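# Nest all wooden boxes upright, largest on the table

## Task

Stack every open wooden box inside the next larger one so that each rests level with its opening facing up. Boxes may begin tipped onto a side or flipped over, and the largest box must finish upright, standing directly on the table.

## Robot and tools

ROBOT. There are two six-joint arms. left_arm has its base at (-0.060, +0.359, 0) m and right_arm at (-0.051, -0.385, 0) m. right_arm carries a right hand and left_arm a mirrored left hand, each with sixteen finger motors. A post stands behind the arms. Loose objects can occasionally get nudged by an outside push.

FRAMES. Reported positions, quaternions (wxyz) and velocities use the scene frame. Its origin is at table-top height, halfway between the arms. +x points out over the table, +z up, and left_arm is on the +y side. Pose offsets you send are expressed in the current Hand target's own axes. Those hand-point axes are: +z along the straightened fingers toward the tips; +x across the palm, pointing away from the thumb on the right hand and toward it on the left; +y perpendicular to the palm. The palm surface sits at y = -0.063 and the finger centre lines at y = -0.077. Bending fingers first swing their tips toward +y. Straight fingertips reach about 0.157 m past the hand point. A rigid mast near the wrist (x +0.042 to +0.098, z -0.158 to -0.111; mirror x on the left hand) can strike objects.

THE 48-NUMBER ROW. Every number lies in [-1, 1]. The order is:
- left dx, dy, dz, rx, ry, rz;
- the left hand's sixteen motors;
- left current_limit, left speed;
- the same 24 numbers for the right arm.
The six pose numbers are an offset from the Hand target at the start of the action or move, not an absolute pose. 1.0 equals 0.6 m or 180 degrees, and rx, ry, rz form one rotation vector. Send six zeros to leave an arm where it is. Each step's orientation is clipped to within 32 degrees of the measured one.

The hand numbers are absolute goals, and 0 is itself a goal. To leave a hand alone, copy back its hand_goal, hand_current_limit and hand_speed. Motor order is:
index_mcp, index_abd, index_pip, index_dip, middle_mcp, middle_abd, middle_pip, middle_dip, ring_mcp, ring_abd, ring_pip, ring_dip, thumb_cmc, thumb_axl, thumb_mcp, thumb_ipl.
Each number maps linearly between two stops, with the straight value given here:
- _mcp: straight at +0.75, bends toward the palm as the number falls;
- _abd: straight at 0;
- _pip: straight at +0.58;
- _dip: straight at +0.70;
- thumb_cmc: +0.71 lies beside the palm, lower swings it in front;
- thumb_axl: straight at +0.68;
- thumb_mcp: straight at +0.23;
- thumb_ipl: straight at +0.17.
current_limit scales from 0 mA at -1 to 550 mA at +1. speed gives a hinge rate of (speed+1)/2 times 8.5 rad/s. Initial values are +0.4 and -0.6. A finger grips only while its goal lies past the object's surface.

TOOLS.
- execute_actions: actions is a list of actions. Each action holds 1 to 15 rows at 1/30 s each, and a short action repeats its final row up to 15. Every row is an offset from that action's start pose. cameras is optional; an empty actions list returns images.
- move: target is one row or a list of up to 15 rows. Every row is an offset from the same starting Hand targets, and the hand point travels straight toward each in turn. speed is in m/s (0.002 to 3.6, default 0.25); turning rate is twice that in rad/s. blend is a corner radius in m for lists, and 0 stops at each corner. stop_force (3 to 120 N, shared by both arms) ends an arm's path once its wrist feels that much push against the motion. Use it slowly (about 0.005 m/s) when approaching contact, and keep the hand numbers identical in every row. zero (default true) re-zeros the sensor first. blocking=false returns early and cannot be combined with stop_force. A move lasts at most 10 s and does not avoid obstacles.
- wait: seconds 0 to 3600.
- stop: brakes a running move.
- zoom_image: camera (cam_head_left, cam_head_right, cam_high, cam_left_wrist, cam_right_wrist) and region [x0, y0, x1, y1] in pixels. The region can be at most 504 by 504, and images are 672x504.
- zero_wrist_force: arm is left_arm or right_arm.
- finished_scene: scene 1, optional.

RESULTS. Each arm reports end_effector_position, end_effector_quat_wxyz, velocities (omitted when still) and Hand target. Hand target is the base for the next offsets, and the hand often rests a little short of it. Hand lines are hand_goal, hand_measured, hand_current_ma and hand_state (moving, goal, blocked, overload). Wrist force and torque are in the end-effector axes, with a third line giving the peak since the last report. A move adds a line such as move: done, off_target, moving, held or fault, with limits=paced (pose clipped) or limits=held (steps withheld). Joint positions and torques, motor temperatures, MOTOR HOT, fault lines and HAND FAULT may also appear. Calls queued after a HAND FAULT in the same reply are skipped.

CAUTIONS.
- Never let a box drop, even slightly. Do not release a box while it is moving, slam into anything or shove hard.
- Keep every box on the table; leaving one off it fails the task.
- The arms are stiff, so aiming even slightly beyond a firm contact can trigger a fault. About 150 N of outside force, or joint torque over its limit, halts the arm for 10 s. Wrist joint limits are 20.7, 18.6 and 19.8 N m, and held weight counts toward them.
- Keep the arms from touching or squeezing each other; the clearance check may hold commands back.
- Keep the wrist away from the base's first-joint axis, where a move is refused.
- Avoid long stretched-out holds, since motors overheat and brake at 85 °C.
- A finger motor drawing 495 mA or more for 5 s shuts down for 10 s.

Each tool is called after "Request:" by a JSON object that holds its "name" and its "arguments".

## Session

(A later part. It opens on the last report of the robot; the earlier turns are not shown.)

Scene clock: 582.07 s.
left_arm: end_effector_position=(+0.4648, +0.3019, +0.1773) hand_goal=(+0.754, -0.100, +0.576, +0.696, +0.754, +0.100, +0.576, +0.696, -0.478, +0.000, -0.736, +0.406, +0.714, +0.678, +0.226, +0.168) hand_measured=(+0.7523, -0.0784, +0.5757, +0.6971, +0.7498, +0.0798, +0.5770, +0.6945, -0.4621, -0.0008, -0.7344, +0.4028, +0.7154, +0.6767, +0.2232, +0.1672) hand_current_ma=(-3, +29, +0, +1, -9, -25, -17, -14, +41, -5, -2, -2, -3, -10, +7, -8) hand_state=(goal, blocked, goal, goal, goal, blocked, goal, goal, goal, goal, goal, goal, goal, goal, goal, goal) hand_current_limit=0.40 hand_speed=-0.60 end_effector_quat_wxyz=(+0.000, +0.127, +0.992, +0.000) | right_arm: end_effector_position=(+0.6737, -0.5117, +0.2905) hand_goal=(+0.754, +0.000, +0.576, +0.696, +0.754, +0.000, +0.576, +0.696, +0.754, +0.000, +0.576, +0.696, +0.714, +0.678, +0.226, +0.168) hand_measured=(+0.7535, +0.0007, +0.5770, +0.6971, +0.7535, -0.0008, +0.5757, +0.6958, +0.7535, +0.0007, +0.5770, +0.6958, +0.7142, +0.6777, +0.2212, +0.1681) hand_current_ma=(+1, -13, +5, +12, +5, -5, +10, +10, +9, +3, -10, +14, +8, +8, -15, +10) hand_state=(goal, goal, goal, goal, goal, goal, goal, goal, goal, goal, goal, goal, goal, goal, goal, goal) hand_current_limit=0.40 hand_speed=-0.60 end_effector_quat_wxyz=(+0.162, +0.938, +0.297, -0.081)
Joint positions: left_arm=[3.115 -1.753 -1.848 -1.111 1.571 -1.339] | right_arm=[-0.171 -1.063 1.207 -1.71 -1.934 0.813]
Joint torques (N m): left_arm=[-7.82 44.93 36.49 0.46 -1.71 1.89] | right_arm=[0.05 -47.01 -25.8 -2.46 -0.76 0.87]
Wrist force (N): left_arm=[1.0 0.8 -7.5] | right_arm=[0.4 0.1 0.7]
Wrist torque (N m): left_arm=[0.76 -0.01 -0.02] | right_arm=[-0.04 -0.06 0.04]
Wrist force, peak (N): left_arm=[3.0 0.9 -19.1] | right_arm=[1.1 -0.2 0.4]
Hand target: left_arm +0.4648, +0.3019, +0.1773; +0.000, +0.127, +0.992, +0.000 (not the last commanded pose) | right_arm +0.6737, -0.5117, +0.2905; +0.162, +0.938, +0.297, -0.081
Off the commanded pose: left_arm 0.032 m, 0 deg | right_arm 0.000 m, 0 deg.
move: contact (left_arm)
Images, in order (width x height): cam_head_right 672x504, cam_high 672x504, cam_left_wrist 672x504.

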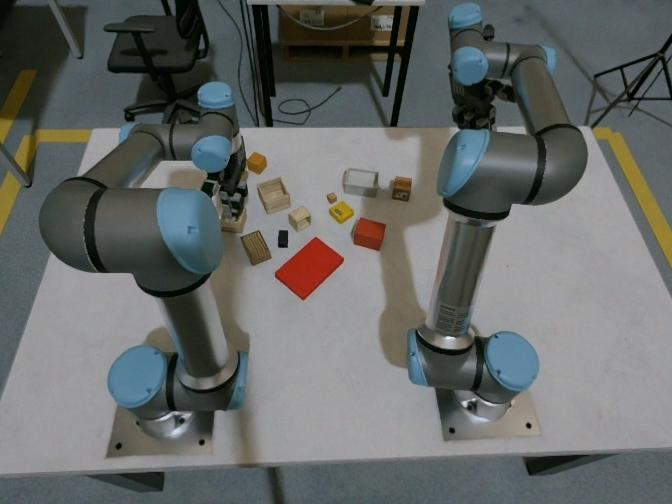

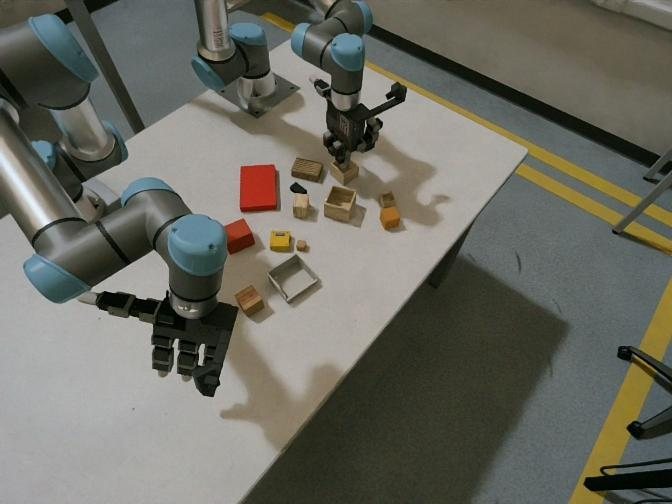

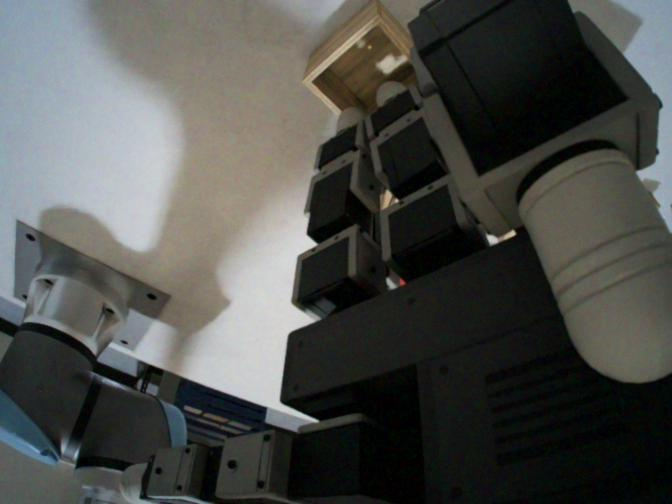

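Request:
{"name": "move", "arguments": {"target": [[0,0,-0.05,0,0,0, 0.754,-0.10,0.576,0.696,0.754,0.10,0.576,0.696,-0.479,0,-0.737,0.406,0.714,0.678,0.226,0.168,0.4,-0.6, 0,0,0,0,0,0, 0.754,0,0.576,0.696,0.754,0,0.576,0.696,0.754,0,0.576,0.696,0.714,0.678,0.226,0.168,0.4,-0.6],[0.0332,0.0065,-0.05,0,0,0, 0.754,0,0.576,0.696,-0.479,0,-0.737,0.406,0.754,0,0.576,0.696,0.714,0.678,0.226,0.168,0.4,-0.4, 0,0,0,0,0,0, 0.754,0,0.576,0.696,0.754,0,0.576,0.696,0.754,0,0.576,0.696,0.714,0.678,0.226,0.168,0.4,-0.6]], "speed": 0.1, "cameras": ["cam_high","cam_head_right","cam_left_wrist"]}}

Request:
{"name": "zoom_image", "arguments": {"camera": "cam_left_wrist", "region": [250, 0, 500, 200]}}

Request:
{"name": "zoom_image", "arguments": {"camera": "cam_high", "region": [310, 120, 390, 200]}}

Scene clock: 610.03 s.
left_arm: end_effector_position=(+0.4465, +0.3107, +0.2073) hand_goal=(+0.754, +0.000, +0.576, +0.696, -0.478, +0.000, -0.736, +0.406, +0.754, +0.000, +0.576, +0.696, +0.714, +0.678, +0.226, +0.168) hand_measured=(+0.7511, +0.0036, +0.5757, +0.6920, -0.4658, -0.0037, -0.7408, +0.4015, +0.7535, -0.0008, +0.5757, +0.6971, +0.7104, +0.6767, +0.2242, +0.1681) hand_current_ma=(-5, -16, +1, -12, +26, +0, -19, -15, -1, -6, -2, +1, -9, -10, -6, -17) hand_state=(goal, goal, goal, goal, goal, goal, goal, goal, goal, goal, goal, goal, goal, goal, goal, goal) hand_current_limit=0.40 hand_speed=-0.40 end_effector_quat_wxyz=(+0.000, +0.127, +0.992, +0.000) | right_arm: end_effector_position=(+0.6737, -0.5117, +0.2905) hand_goal=(+0.754, +0.000, +0.576, +0.696, +0.754, +0.000, +0.576, +0.696, +0.754, +0.000, +0.576, +0.696, +0.714, +0.678, +0.226, +0.168) hand_measured=(+0.7535, +0.0007, +0.5770, +0.6958, +0.7535, +0.0007, +0.5770, +0.6958, +0.7523, -0.0008, +0.5770, +0.6958, +0.7142, +0.6767, +0.2222, +0.1672) hand_current_ma=(-5, +9, -9, +12, +0, +6, +6, -10, +8, -3, -17, +1, -6, -1, -15, +2) hand_state=(goal, goal, goal, goal, goal, goal, goal, goal, goal, goal, goal, goal, goal, goal, goal, goal) hand_current_limit=0.40 hand_speed=-0.60 end_effector_quat_wxyz=(+0.162, +0.938, +0.297, -0.081)
Joint positions: left_arm=[3.131 -1.677 -1.853 -1.182 1.571 -1.322] | right_arm=[-0.171 -1.063 1.207 -1.71 -1.934 0.813]
Joint torques (N m): left_arm=[7.87 45.75 5.54 3.42 -1.46 1.67] | right_arm=[0.36 -46.31 -25.94 -2.35 -0.78 0.84]
Wrist force (N): left_arm=[0.4 0.7 -0.2] | right_arm=[0.9 -0.2 0.5]
Wrist torque (N m): left_arm=[0.18 -0.05 -0.05] | right_arm=[-0.05 -0.13 0.08]
Wrist force, peak (N): left_arm=[1.0 0.7 -8.1] | right_arm=[1.0 -0.2 0.8]
Hand target: left_arm +0.4465, +0.3107, +0.2073; +0.000, +0.127, +0.992, +0.000 | right_arm +0.6737, -0.5117, +0.2905; +0.162, +0.938, +0.297, -0.081
Off the commanded pose: left_arm 0.000 m, 0 deg | right_arm 0.000 m, 0 deg.
move: done
Images, in order (width x height): cam_head_right 672x504, cam_high 672x504, cam_left_wrist 672x504.

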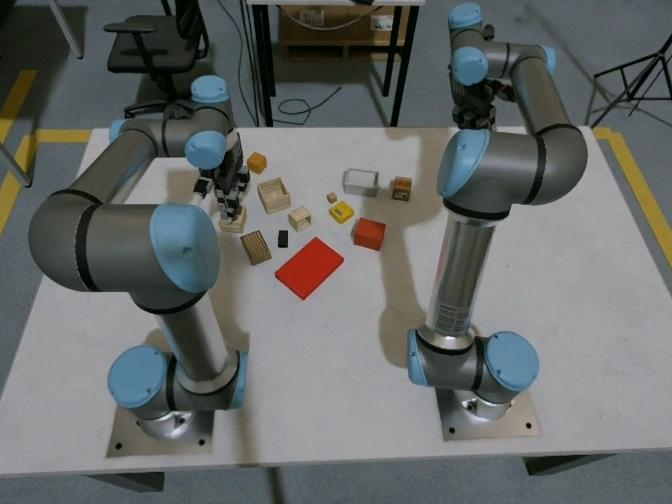

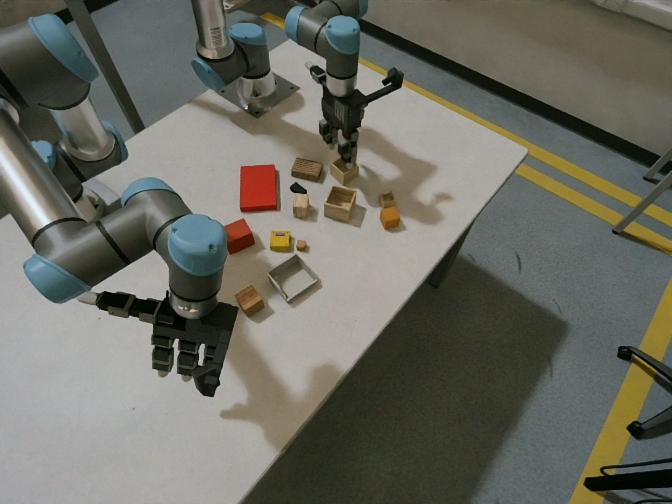

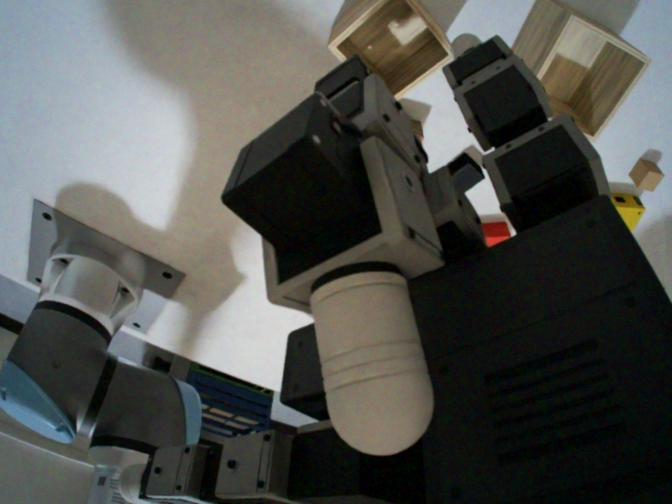

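Scaled by 2.016 from the camera's image (finer frame: 960x720).

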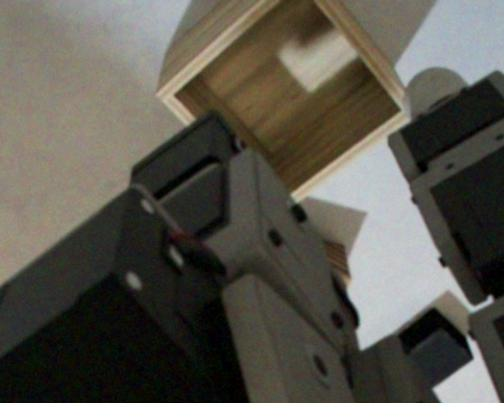

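Scaled by 6.300.

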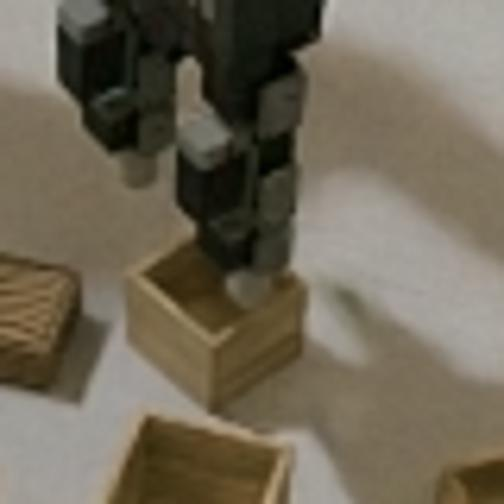

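Request:
{"name": "move", "arguments": {"target": [0,0,0.04,0,0,0, 0.754,0,0.576,0.696,0.97,0,0.97,0.97,0.754,0,0.576,0.696,0.714,0.678,0.226,0.168,0.4,-0.4, 0,0,0,0,0,0, 0.754,0,0.576,0.696,0.754,0,0.576,0.696,0.754,0,0.576,0.696,0.714,0.678,0.226,0.168,0.4,-0.6], "speed": 0.05, "cameras": ["cam_high","cam_left_wrist"]}}

Request:
{"name": "zoom_image", "arguments": {"camera": "cam_left_wrist", "region": [250, 0, 500, 200]}}

Request:
{"name": "zoom_image", "arguments": {"camera": "cam_high", "region": [310, 120, 390, 200]}}

Scene clock: 632.83 s.
left_arm: end_effector_position=(+0.4465, +0.3107, +0.1833) hand_goal=(+0.754, +0.000, +0.576, +0.696, +0.970, +0.000, +0.970, +0.970, +0.754, +0.000, +0.576, +0.696, +0.714, +0.678, +0.226, +0.168) hand_measured=(+0.7511, +0.0036, +0.5757, +0.6932, +0.9669, -0.0023, +0.9696, +0.9684, +0.7535, +0.0007, +0.5744, +0.6958, +0.7117, +0.6777, +0.2242, +0.1672) hand_current_ma=(+0, -6, +13, -10, -6, -6, -1, -12, -7, -14, -1, +5, -7, -5, -1, -13) hand_state=(goal, goal, goal, goal, goal, goal, goal, goal, goal, goal, goal, goal, goal, goal, goal, goal) hand_current_limit=0.40 hand_speed=-0.40 end_effector_quat_wxyz=(+0.000, +0.127, +0.992, +0.000) | right_arm: end_effector_position=(+0.6737, -0.5117, +0.2905) hand_goal=(+0.754, +0.000, +0.576, +0.696, +0.754, +0.000, +0.576, +0.696, +0.754, +0.000, +0.576, +0.696, +0.714, +0.678, +0.226, +0.168) hand_measured=(+0.7523, +0.0007, +0.5770, +0.6971, +0.7523, +0.0007, +0.5757, +0.6971, +0.7535, -0.0008, +0.5770, +0.6958, +0.7142, +0.6777, +0.2222, +0.1681) hand_current_ma=(+9, +4, +0, +15, +8, -15, +4, +2, +1, +25, -10, -6, +12, +8, -22, +5) hand_state=(goal, goal, goal, goal, goal, goal, goal, goal, goal, goal, goal, goal, goal, goal, goal, goal) hand_current_limit=0.40 hand_speed=-0.60 end_effector_quat_wxyz=(+0.162, +0.938, +0.297, -0.081)
Joint positions: left_arm=[3.131 -1.701 -1.893 -1.118 1.571 -1.322] | right_arm=[-0.171 -1.063 1.207 -1.71 -1.934 0.813]
Joint torques (N m): left_arm=[6.14 10.09 5.84 4.57 -0.23 1.75] | right_arm=[0.96 -46.28 -25.75 -2.66 -0.49 0.69]
Wrist force (N): left_arm=[0.1 0.8 -0.3] | right_arm=[0.6 -0.1 0.2]
Wrist torque (N m): left_arm=[0.13 -0.02 -0.09] | right_arm=[-0.02 -0.08 0.05]
Wrist force, peak (N): left_arm=[0.8 1.0 0.0] | right_arm=[0.9 -0.2 0.5]
Hand target: left_arm +0.4465, +0.3107, +0.1833; +0.000, +0.127, +0.992, +0.000 | right_arm +0.6737, -0.5117, +0.2905; +0.162, +0.938, +0.297, -0.081
Off the commanded pose: left_arm 0.000 m, 0 deg | right_arm 0.000 m, 0 deg.
move: done

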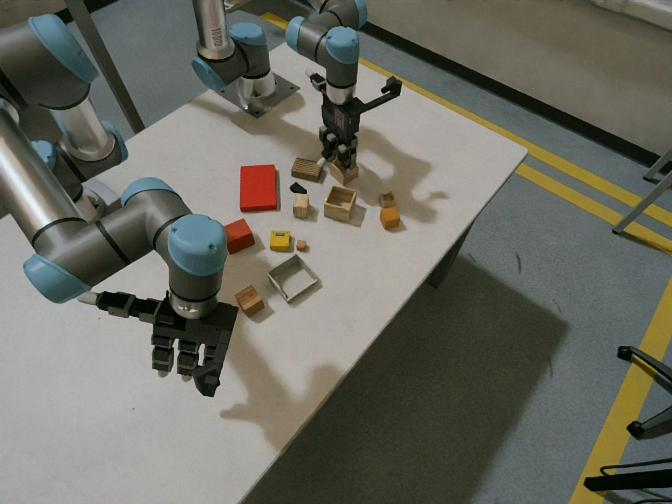

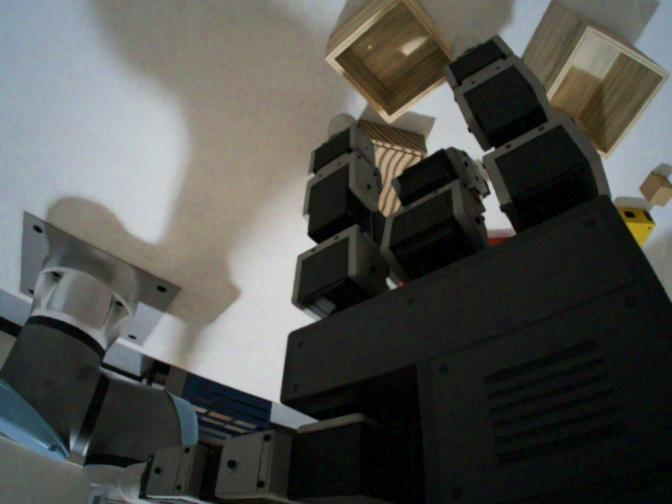

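Scaled by 2.016 from the camera's image (finer frame: 960x720).

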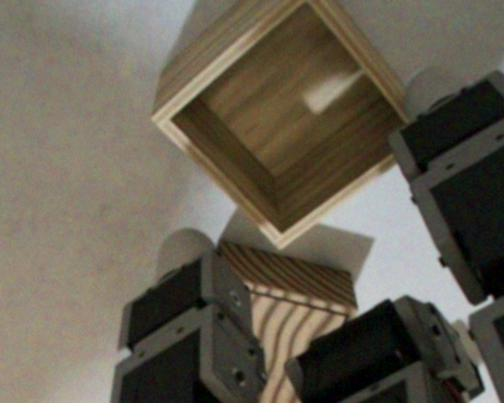

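Scaled by 6.300.

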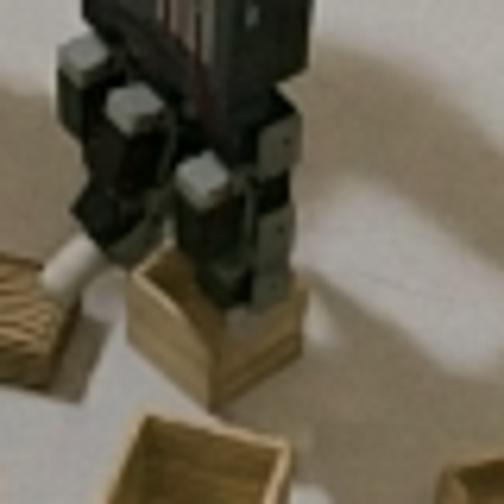

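Request:
{"name": "move", "arguments": {"target": [-0.006,0.0183,0,0,0,0, 0.754,0,0.576,0.696,0.97,0,0.97,0.97,0.754,0,0.576,0.696,0.714,0.678,0.226,0.168,0.4,-0.4, 0,0,0,0,0,0, 0.754,0,0.576,0.696,0.754,0,0.576,0.696,0.754,0,0.576,0.696,0.714,0.678,0.226,0.168,0.4,-0.6], "speed": 0.05, "cameras": ["cam_high","cam_head_right","cam_head_left","cam_left_wrist"]}}

Request:
{"name": "zoom_image", "arguments": {"camera": "cam_left_wrist", "region": [250, 0, 500, 200]}}

Request:
{"name": "zoom_image", "arguments": {"camera": "cam_high", "region": [310, 120, 390, 200]}}

Request:
{"name": "zoom_image", "arguments": {"camera": "cam_head_right", "region": [190, 170, 270, 250]}}

Scene clock: 684.07 s.
left_arm: end_effector_position=(+0.4527, +0.3204, +0.1833) hand_goal=(+0.754, +0.000, +0.576, +0.696, +0.970, +0.000, +0.970, +0.970, +0.754, +0.000, +0.576, +0.696, +0.714, +0.678, +0.226, +0.168) hand_measured=(+0.7511, +0.0036, +0.5744, +0.6932, +0.9681, -0.0023, +0.9696, +0.9684, +0.7535, -0.0008, +0.5757, +0.6971, +0.7129, +0.6767, +0.2242, +0.1681) hand_current_ma=(-3, -5, -4, -10, -16, -1, -13, +2, -4, -16, -5, -5, -6, -3, -3, -10) hand_state=(goal, goal, goal, goal, goal, goal, goal, goal, goal, goal, goal, goal, goal, goal, goal, goal) hand_current_limit=0.40 hand_speed=-0.40 end_effector_quat_wxyz=(+0.000, +0.127, +0.992, +0.000) | right_arm: end_effector_position=(+0.6737, -0.5117, +0.2905) hand_goal=(+0.754, +0.000, +0.576, +0.696, +0.754, +0.000, +0.576, +0.696, +0.754, +0.000, +0.576, +0.696, +0.714, +0.678, +0.226, +0.168) hand_measured=(+0.7535, -0.0008, +0.5757, +0.6958, +0.7535, -0.0008, +0.5770, +0.6958, +0.7523, +0.0007, +0.5770, +0.6971, +0.7142, +0.6767, +0.2222, +0.1681) hand_current_ma=(+7, +4, +1, -8, +9, +1, -11, -13, +4, -9, -2, +19, +6, +19, -16, +1) hand_state=(goal, goal, goal, goal, goal, goal, goal, goal, goal, goal, goal, goal, goal, goal, goal, goal) hand_current_limit=0.40 hand_speed=-0.60 end_effector_quat_wxyz=(+0.162, +0.938, +0.297, -0.081)
Joint positions: left_arm=[3.15 -1.709 -1.883 -1.12 1.571 -1.303] | right_arm=[-0.171 -1.063 1.207 -1.71 -1.934 0.813]
Joint torques (N m): left_arm=[7.26 10 39.51 0.76 1.28 1.75] | right_arm=[1.44 -45.93 -25.66 -2.2 -0.63 0.89]
Motor temperatures (°C): left_arm=[33 29 35 33 34 38] | right_arm=[34 29 33 35 40 33]
Wrist force (N): left_arm=[0.4 0.8 -0.4] | right_arm=[0.5 0.1 0.3]
Wrist torque (N m): left_arm=[0.14 -0.07 -0.08] | right_arm=[0.00 -0.08 0.05]
Wrist force, peak (N): left_arm=[0.4 1.5 -0.3] | right_arm=[1.0 0.0 0.5]
Hand target: left_arm +0.4528, +0.3204, +0.1833; +0.000, +0.127, +0.992, +0.000 | right_arm +0.6737, -0.5117, +0.2905; +0.162, +0.938, +0.297, -0.081
Off the commanded pose: left_arm 0.000 m, 0 deg | right_arm 0.000 m, 0 deg.
move: done
Images, in order (width x height): cam_head_left 672x504, cam_head_right 672x504, cam_high 672x504, cam_left_wrist 672x504.

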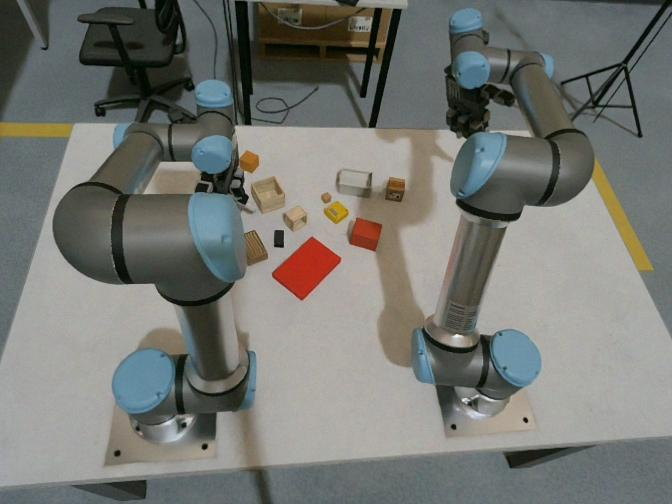

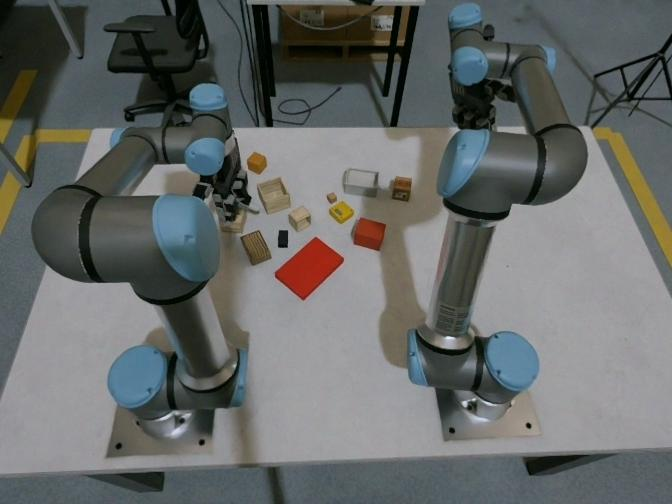

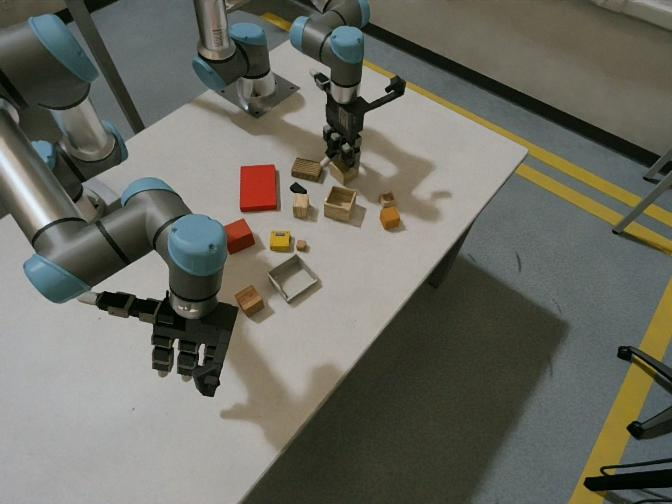

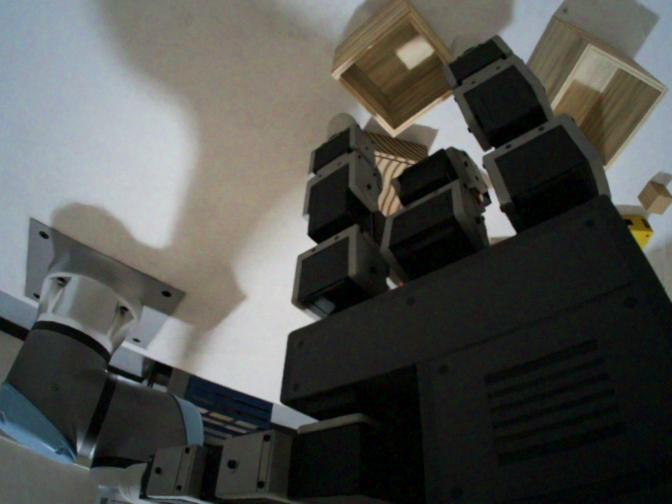

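Scaled by 2.016 from the camera's image (finer frame: 960x720).

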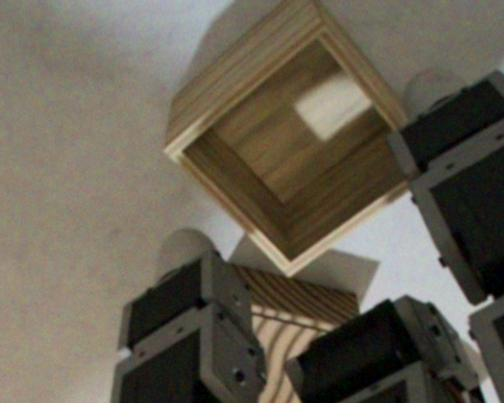

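Scaled by 6.300.

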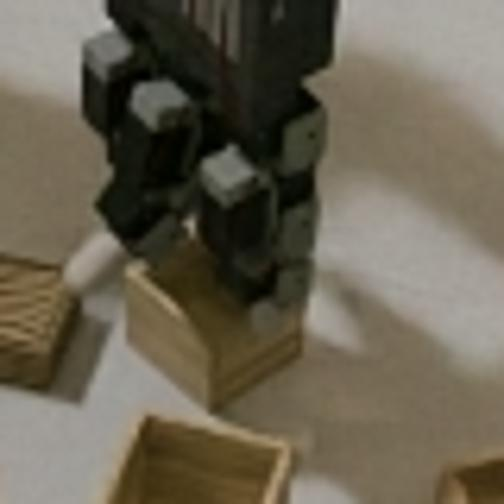

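Scaled by 6.300.

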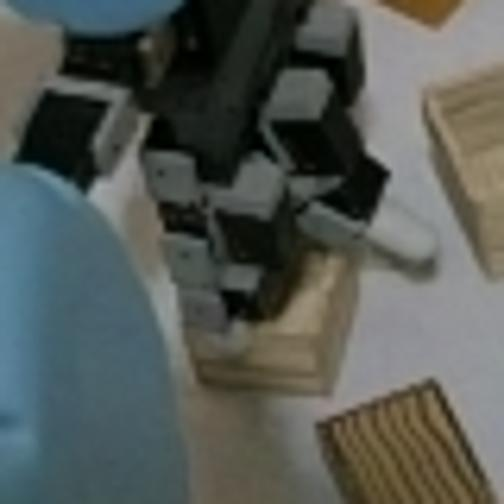

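Request:
{"name": "move", "arguments": {"target": [[0.0024,0,0,0,0,-0.0139, 0.754,0,0.576,0.696,0.97,0,0.97,0.97,0.754,0,0.576,0.696,0.714,0.678,0.226,0.168,0.4,-0.4, 0,0,0,0,0,0, 0.754,0,0.576,0.696,0.754,0,0.576,0.696,0.754,0,0.576,0.696,0.714,0.678,0.226,0.168,0.4,-0.6],[0.0024,0,0.0333,0,0,-0.0139, 0.754,0,0.576,0.696,0.97,0,0.97,0.97,0.754,0,0.576,0.696,0.714,0.678,0.226,0.168,0.4,-0.4, 0,0,0,0,0,0, 0.754,0,0.576,0.696,0.754,0,0.576,0.696,0.754,0,0.576,0.696,0.714,0.678,0.226,0.168,0.4,-0.6]], "speed": 0.02, "stop_force": 4, "cameras": ["cam_high","cam_head_right","cam_left_wrist"]}}

Request:
{"name": "zoom_image", "arguments": {"camera": "cam_left_wrist", "region": [250, 0, 500, 200]}}

Request:
{"name": "zoom_image", "arguments": {"camera": "cam_high", "region": [310, 120, 390, 200]}}

Request:
{"name": "zoom_image", "arguments": {"camera": "cam_head_right", "region": [190, 170, 270, 250]}}

Scene clock: 722.37 s.
left_arm: end_effector_position=(+0.4514, +0.3208, +0.1633) hand_goal=(+0.754, +0.000, +0.576, +0.696, +0.970, +0.000, +0.970, +0.970, +0.754, +0.000, +0.576, +0.696, +0.714, +0.678, +0.226, +0.168) hand_measured=(+0.7511, +0.0007, +0.5757, +0.6920, +0.9669, -0.0023, +0.9709, +0.9697, +0.7523, -0.0008, +0.5757, +0.6958, +0.7129, +0.6777, +0.2232, +0.1672) hand_current_ma=(+3, -2, -1, -12, +1, +0, -8, -5, +11, -2, -2, -3, -7, -15, -6, -4) hand_state=(goal, goal, goal, goal, goal, goal, goal, goal, goal, goal, goal, goal, goal, goal, goal, goal) hand_current_limit=0.40 hand_speed=-0.40 end_effector_quat_wxyz=(+0.000, +0.105, +0.994, +0.000) | right_arm: end_effector_position=(+0.6737, -0.5117, +0.2905) hand_goal=(+0.754, +0.000, +0.576, +0.696, +0.754, +0.000, +0.576, +0.696, +0.754, +0.000, +0.576, +0.696, +0.714, +0.678, +0.226, +0.168) hand_measured=(+0.7535, +0.0007, +0.5782, +0.6958, +0.7535, +0.0007, +0.5770, +0.6958, +0.7535, +0.0007, +0.5770, +0.6958, +0.7142, +0.6777, +0.2222, +0.1681) hand_current_ma=(-5, +14, +4, +17, +13, -5, +16, -15, +10, -4, -5, +0, +1, +1, -16, +1) hand_state=(goal, goal, goal, goal, goal, goal, goal, goal, goal, goal, goal, goal, goal, goal, goal, goal) hand_current_limit=0.40 hand_speed=-0.60 end_effector_quat_wxyz=(+0.162, +0.938, +0.297, -0.081)
Joint positions: left_arm=[3.151 -1.737 -1.908 -1.068 1.571 -1.346] | right_arm=[-0.171 -1.063 1.207 -1.71 -1.934 0.813]
Joint torques (N m): left_arm=[5.98 11.74 6.29 4.65 -0.64 -1.27] | right_arm=[-0.15 -46.45 -25.81 -2.2 -0.85 0.91]
Wrist force (N): left_arm=[0.5 0.9 -0.1] | right_arm=[0.6 -0.1 0.3]
Wrist torque (N m): left_arm=[0.13 -0.07 0.02] | right_arm=[-0.03 -0.10 0.07]
Wrist force, peak (N): left_arm=[0.5 1.2 -0.6] | right_arm=[0.9 0.0 0.8]
Hand target: left_arm +0.4514, +0.3208, +0.1633; +0.000, +0.105, +0.994, +0.000 | right_arm +0.6737, -0.5117, +0.2905; +0.162, +0.938, +0.297, -0.081
Off the commanded pose: left_arm 0.000 m, 0 deg | right_arm 0.000 m, 0 deg.
move: done
Images, in order (width x height): cam_head_right 672x504, cam_high 672x504, cam_left_wrist 672x504.

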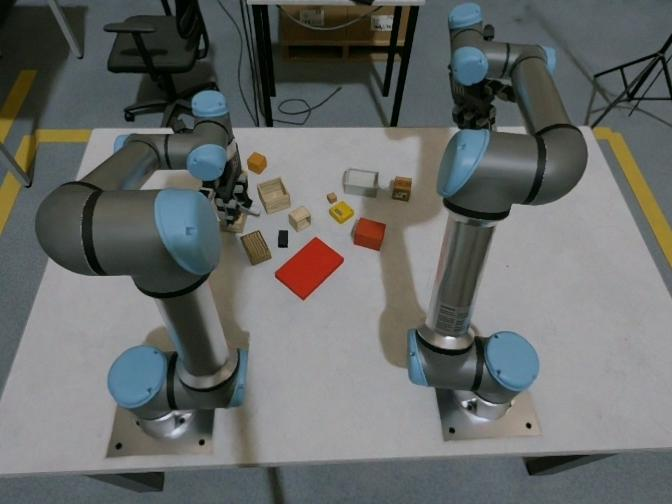

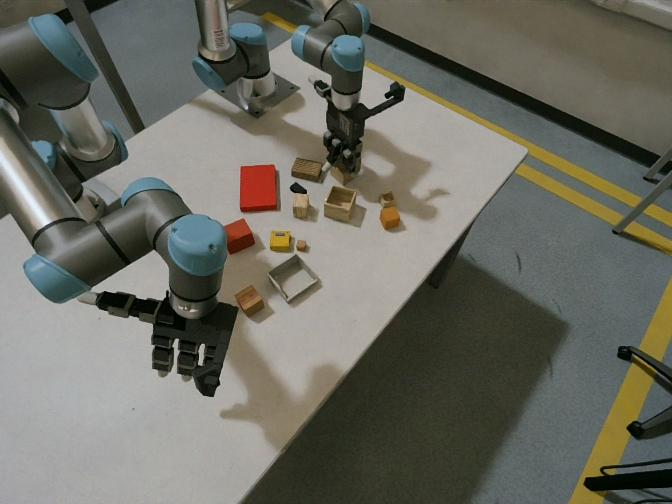

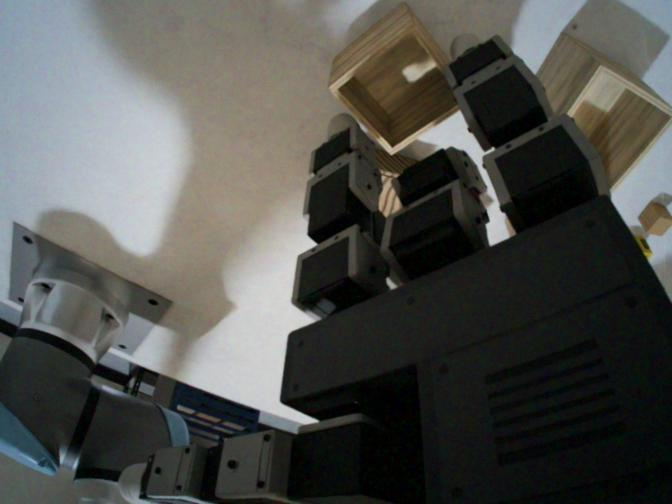

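Scaled by 2.016 from the camera's image (finer frame: 960x720).

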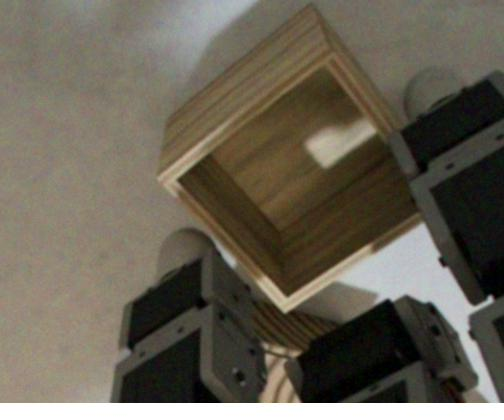

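Scaled by 6.300.

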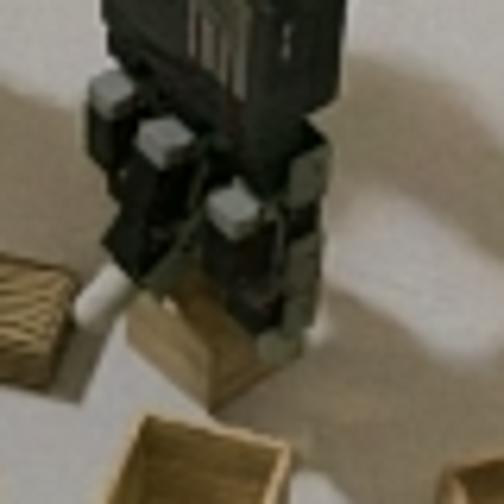

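Scaled by 6.300.

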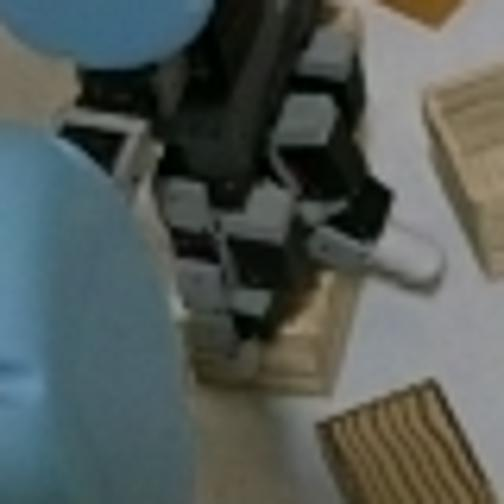

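Request:
{"name": "move", "arguments": {"target": [0,-0.01,0,0,0,0, 0.754,0,0.576,0.696,0.97,0,0.97,0.97,0.754,0,0.576,0.696,0.714,0.678,0.226,0.168,0.4,-0.4, 0,0,0,0,0,0, 0.754,0,0.576,0.696,0.754,0,0.576,0.696,0.754,0,0.576,0.696,0.714,0.678,0.226,0.168,0.4,-0.6], "speed": 0.05, "cameras": []}}

Request:
{"name": "move", "arguments": {"target": [0,0,0,0,0,0, 0.754,-0.15,0.576,0.696,0.97,0,0.97,0.97,0.754,0.15,0.576,0.696,0.714,0.678,0.226,0.168,0.2,-0.96, 0,0,0,0,0,0, 0.754,0,0.576,0.696,0.754,0,0.576,0.696,0.754,0,0.576,0.696,0.714,0.678,0.226,0.168,0.4,-0.6], "speed": 0.05, "cameras": ["cam_high","cam_head_right","cam_left_wrist"]}}

Request:
{"name": "zoom_image", "arguments": {"camera": "cam_left_wrist", "region": [250, 0, 500, 200]}}

Request:
{"name": "zoom_image", "arguments": {"camera": "cam_head_right", "region": [190, 170, 270, 250]}}

Scene clock: 738.07 s.
left_arm: end_effector_position=(+0.4501, +0.3150, +0.1633) hand_goal=(+0.754, +0.000, +0.576, +0.696, +0.970, +0.000, +0.970, +0.970, +0.754, +0.000, +0.576, +0.696, +0.714, +0.678, +0.226, +0.168) hand_measured=(+0.7498, +0.0007, +0.5757, +0.6920, +0.9669, -0.0023, +0.9709, +0.9672, +0.7523, -0.0008, +0.5757, +0.6958, +0.7154, +0.6777, +0.2242, +0.1681) hand_current_ma=(-11, -10, -8, -6, -15, -9, -12, -7, +2, -1, -5, +3, -7, -9, -5, +2) hand_state=(goal, goal, goal, goal, goal, goal, goal, goal, goal, goal, goal, goal, goal, goal, goal, goal) hand_current_limit=0.40 hand_speed=-0.40 end_effector_quat_wxyz=(+0.000, +0.105, +0.994, +0.000) | right_arm: end_effector_position=(+0.6737, -0.5117, +0.2905) hand_goal=(+0.754, +0.000, +0.576, +0.696, +0.754, +0.000, +0.576, +0.696, +0.754, +0.000, +0.576, +0.696, +0.714, +0.678, +0.226, +0.168) hand_measured=(+0.7535, -0.0008, +0.5770, +0.6958, +0.7535, -0.0008, +0.5770, +0.6958, +0.7535, -0.0008, +0.5770, +0.6971, +0.7142, +0.6777, +0.2222, +0.1681) hand_current_ma=(+3, +13, -1, +13, +4, -8, +10, -2, +17, -5, -12, +6, +6, +5, -2, +2) hand_state=(goal, goal, goal, goal, goal, goal, goal, goal, goal, goal, goal, goal, goal, goal, goal, goal) hand_current_limit=0.40 hand_speed=-0.60 end_effector_quat_wxyz=(+0.162, +0.938, +0.297, -0.081)
Joint positions: left_arm=[3.14 -1.737 -1.907 -1.068 1.571 -1.357] | right_arm=[-0.171 -1.063 1.207 -1.71 -1.934 0.813]
Joint torques (N m): left_arm=[-8.69 10.57 37.56 2.04 1.71 -2.21] | right_arm=[0.01 -47.48 -24.89 -2.29 -0.73 0.8]
Wrist force (N): left_arm=[0.4 0.8 -0.3] | right_arm=[0.7 0.0 0.8]
Wrist torque (N m): left_arm=[0.15 -0.06 0.02] | right_arm=[-0.06 -0.10 0.06]
Wrist force, peak (N): left_arm=[0.6 1.3 0.0] | right_arm=[0.8 0.1 0.9]
Hand target: left_arm +0.4501, +0.3149, +0.1633; +0.000, +0.105, +0.994, +0.000 | right_arm +0.6737, -0.5117, +0.2905; +0.162, +0.938, +0.297, -0.081
Off the commanded pose: left_arm 0.000 m, 0 deg | right_arm 0.000 m, 0 deg.
move: done

Scene clock: 738.60 s.
left_arm: end_effector_position=(+0.4501, +0.3149, +0.1633) hand_goal=(+0.754, -0.150, +0.576, +0.696, +0.970, +0.000, +0.970, +0.970, +0.754, +0.150, +0.576, +0.696, +0.714, +0.678, +0.226, +0.168) hand_measured=(+0.7511, -0.0418, +0.5744, +0.6932, +0.9669, -0.0023, +0.9709, +0.9684, +0.7535, +0.0446, +0.5744, +0.6971, +0.7154, +0.6767, +0.2242, +0.1681) hand_current_ma=(-2, +55, -2, -6, -2, -6, -7, -13, +0, -68, +0, -4, +1, -7, -11, +0) hand_state=(goal, moving, goal, goal, goal, goal, goal, goal, goal, moving, goal, goal, goal, goal, goal, goal) hand_current_limit=0.20 hand_speed=-0.96 end_effector_quat_wxyz=(+0.000, +0.105, +0.994, +0.000) | right_arm: end_effector_position=(+0.6737, -0.5117, +0.2905) hand_goal=(+0.754, +0.000, +0.576, +0.696, +0.754, +0.000, +0.576, +0.696, +0.754, +0.000, +0.576, +0.696, +0.714, +0.678, +0.226, +0.168) hand_measured=(+0.7535, +0.0007, +0.5770, +0.6958, +0.7535, -0.0008, +0.5770, +0.6958, +0.7535, -0.0008, +0.5770, +0.6958, +0.7142, +0.6777, +0.2222, +0.1681) hand_current_ma=(+3, +11, +0, -6, +10, +4, +3, +5, +5, +14, -14, -15, +5, +10, +2, -10) hand_state=(goal, goal, goal, goal, goal, goal, goal, goal, goal, goal, goal, goal, goal, goal, goal, goal) hand_current_limit=0.40 hand_speed=-0.60 end_effector_quat_wxyz=(+0.162, +0.938, +0.297, -0.081)
Joint positions: left_arm=[3.14 -1.738 -1.907 -1.068 1.571 -1.357] | right_arm=[-0.171 -1.063 1.207 -1.71 -1.934 0.813]
Joint torques (N m): left_arm=[-8.68 11.03 38.97 1.09 1.89 -2.02] | right_arm=[-0.43 -46.32 -26.82 -2.46 -0.48 1.05]
Wrist force (N): left_arm=[0.4 0.7 0.0] | right_arm=[0.7 -0.4 0.6]
Wrist torque (N m): left_arm=[0.10 -0.04 0.02] | right_arm=[-0.09 -0.09 0.06]
Wrist force, peak (N): left_arm=[0.4 1.1 0.0] | right_arm=[0.7 -0.2 0.8]
Hand target: left_arm +0.4501, +0.3149, +0.1633; +0.000, +0.105, +0.994, +0.000 | right_arm +0.6737, -0.5117, +0.2905; +0.162, +0.938, +0.297, -0.081
Off the commanded pose: left_arm 0.000 m, 0 deg | right_arm 0.000 m, 0 deg.
move: done
Images, in order (width x height): cam_head_right 672x504, cam_high 672x504, cam_left_wrist 672x504.

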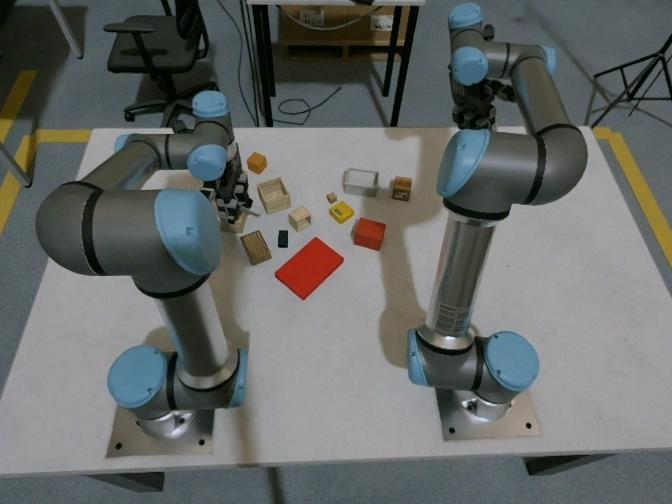

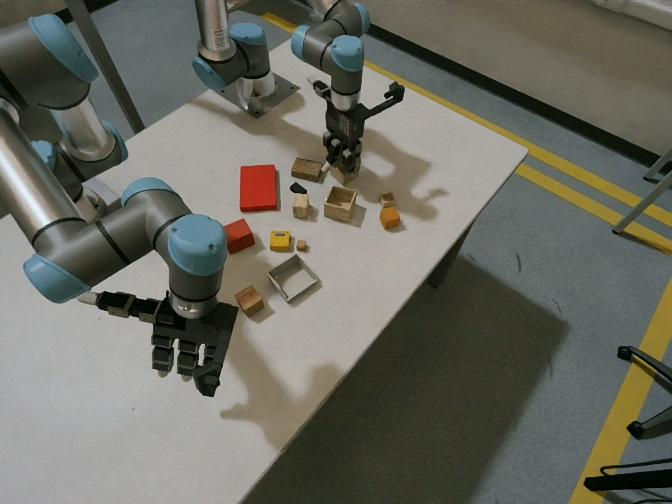

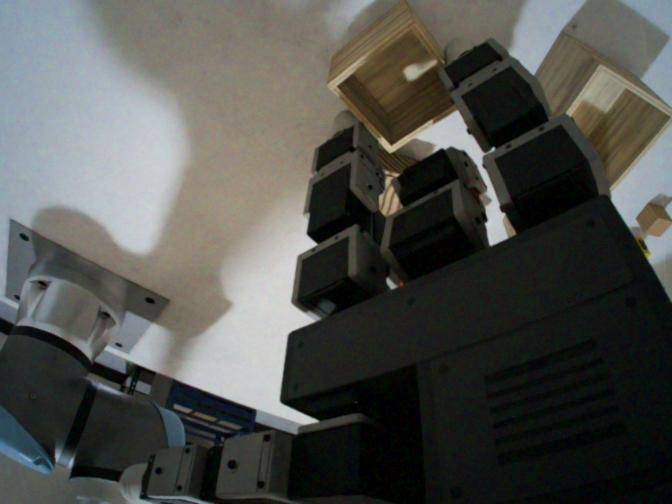

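Scaled by 2.016 from the camera's image (finer frame: 960x720).

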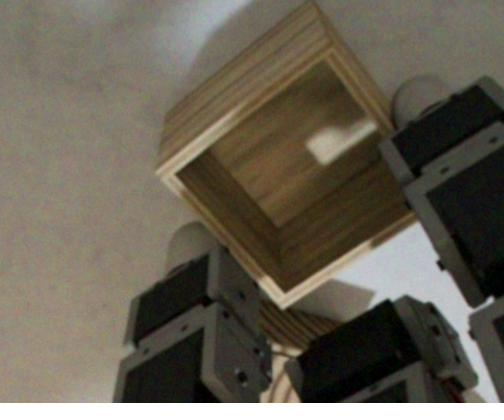

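Scaled by 6.300.

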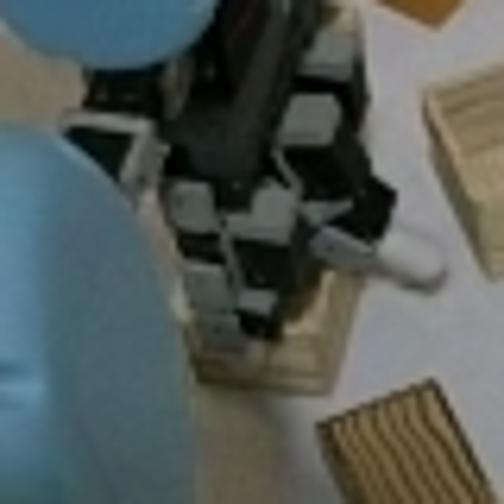

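Request:
{"name": "wait", "arguments": {"seconds": 0.5, "cameras": ["cam_head_right","cam_left_wrist"]}}

Request:
{"name": "zoom_image", "arguments": {"camera": "cam_left_wrist", "region": [250, 0, 500, 200]}}

Scene clock: 743.13 s.
left_arm: end_effector_position=(+0.4501, +0.3149, +0.1633) hand_goal=(+0.754, -0.150, +0.576, +0.696, +0.970, +0.000, +0.970, +0.970, +0.754, +0.150, +0.576, +0.696, +0.714, +0.678, +0.226, +0.168) hand_measured=(+0.7523, -0.0433, +0.5744, +0.6932, +0.9657, -0.0037, +0.9696, +0.9684, +0.7523, +0.0446, +0.5744, +0.6958, +0.7154, +0.6767, +0.2232, +0.1672) hand_current_ma=(-10, +202, +1, -7, -17, -4, -7, -12, +8, -208, -2, +3, +0, -8, -5, -12) hand_state=(goal, blocked, goal, goal, goal, goal, goal, goal, goal, blocked, goal, goal, goal, goal, goal, goal) hand_current_limit=0.20 hand_speed=-0.96 end_effector_quat_wxyz=(+0.000, +0.105, +0.994, +0.000) | right_arm: end_effector_position=(+0.6737, -0.5117, +0.2905) hand_goal=(+0.754, +0.000, +0.576, +0.696, +0.754, +0.000, +0.576, +0.696, +0.754, +0.000, +0.576, +0.696, +0.714, +0.678, +0.226, +0.168) hand_measured=(+0.7535, +0.0007, +0.5770, +0.6958, +0.7523, +0.0007, +0.5770, +0.6958, +0.7535, +0.0007, +0.5770, +0.6958, +0.7142, +0.6777, +0.2222, +0.1672) hand_current_ma=(-4, -8, -1, +9, +8, -16, +9, +5, -3, +18, -8, -3, +9, +11, -5, -3) hand_state=(goal, goal, goal, goal, goal, goal, goal, goal, goal, goal, goal, goal, goal, goal, goal, goal) hand_current_limit=0.40 hand_speed=-0.60 end_effector_quat_wxyz=(+0.162, +0.938, +0.297, -0.081)
Joint positions: left_arm=[3.14 -1.738 -1.907 -1.068 1.571 -1.357] | right_arm=[-0.171 -1.063 1.207 -1.71 -1.934 0.813]
Joint torques (N m): left_arm=[-10.4 11.53 38.76 1.31 2.06 -1.89] | right_arm=[-0.2 -47.19 -24.28 -2.43 -0.54 0.73]
Wrist force (N): left_arm=[0.1 1.0 0.1] | right_arm=[0.4 -0.2 0.4]
Wrist torque (N m): left_arm=[0.12 -0.02 0.00] | right_arm=[-0.05 -0.07 0.04]
Wrist force, peak (N): left_arm=[0.6 1.0 0.0] | right_arm=[0.7 0.1 0.8]
Hand target: left_arm +0.4501, +0.3149, +0.1633; +0.000, +0.105, +0.994, +0.000 | right_arm +0.6737, -0.5117, +0.2905; +0.162, +0.938, +0.297, -0.081
Off the commanded pose: left_arm 0.000 m, 0 deg | right_arm 0.000 m, 0 deg.
wait: 0.50 s; at rest from the start

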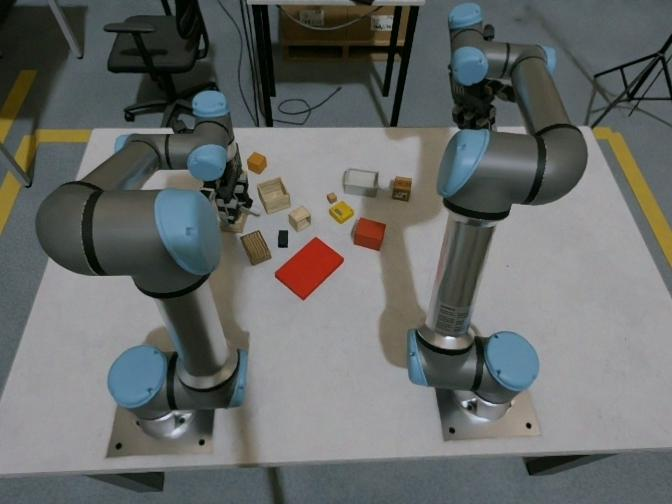

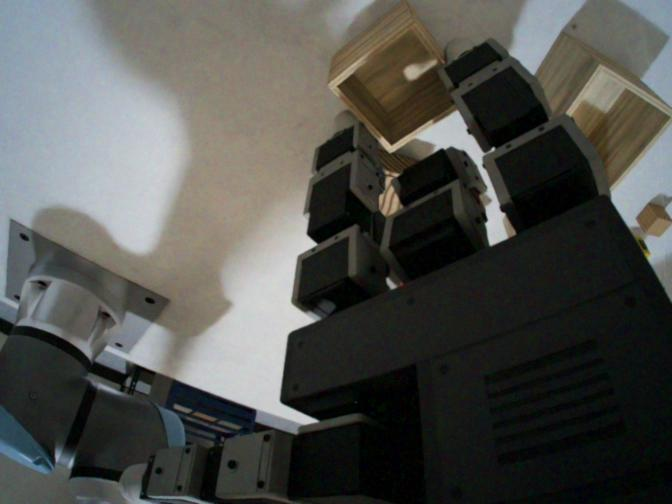

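Scaled by 2.016 from the camera's image (finer frame: 960x720).

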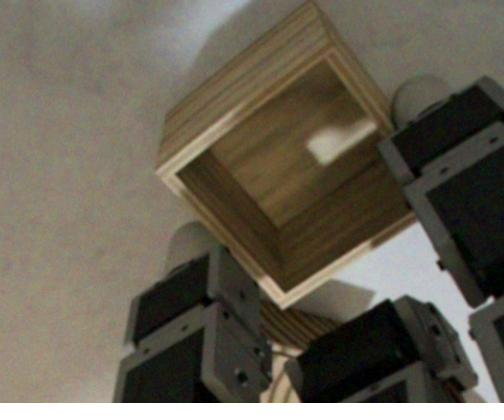

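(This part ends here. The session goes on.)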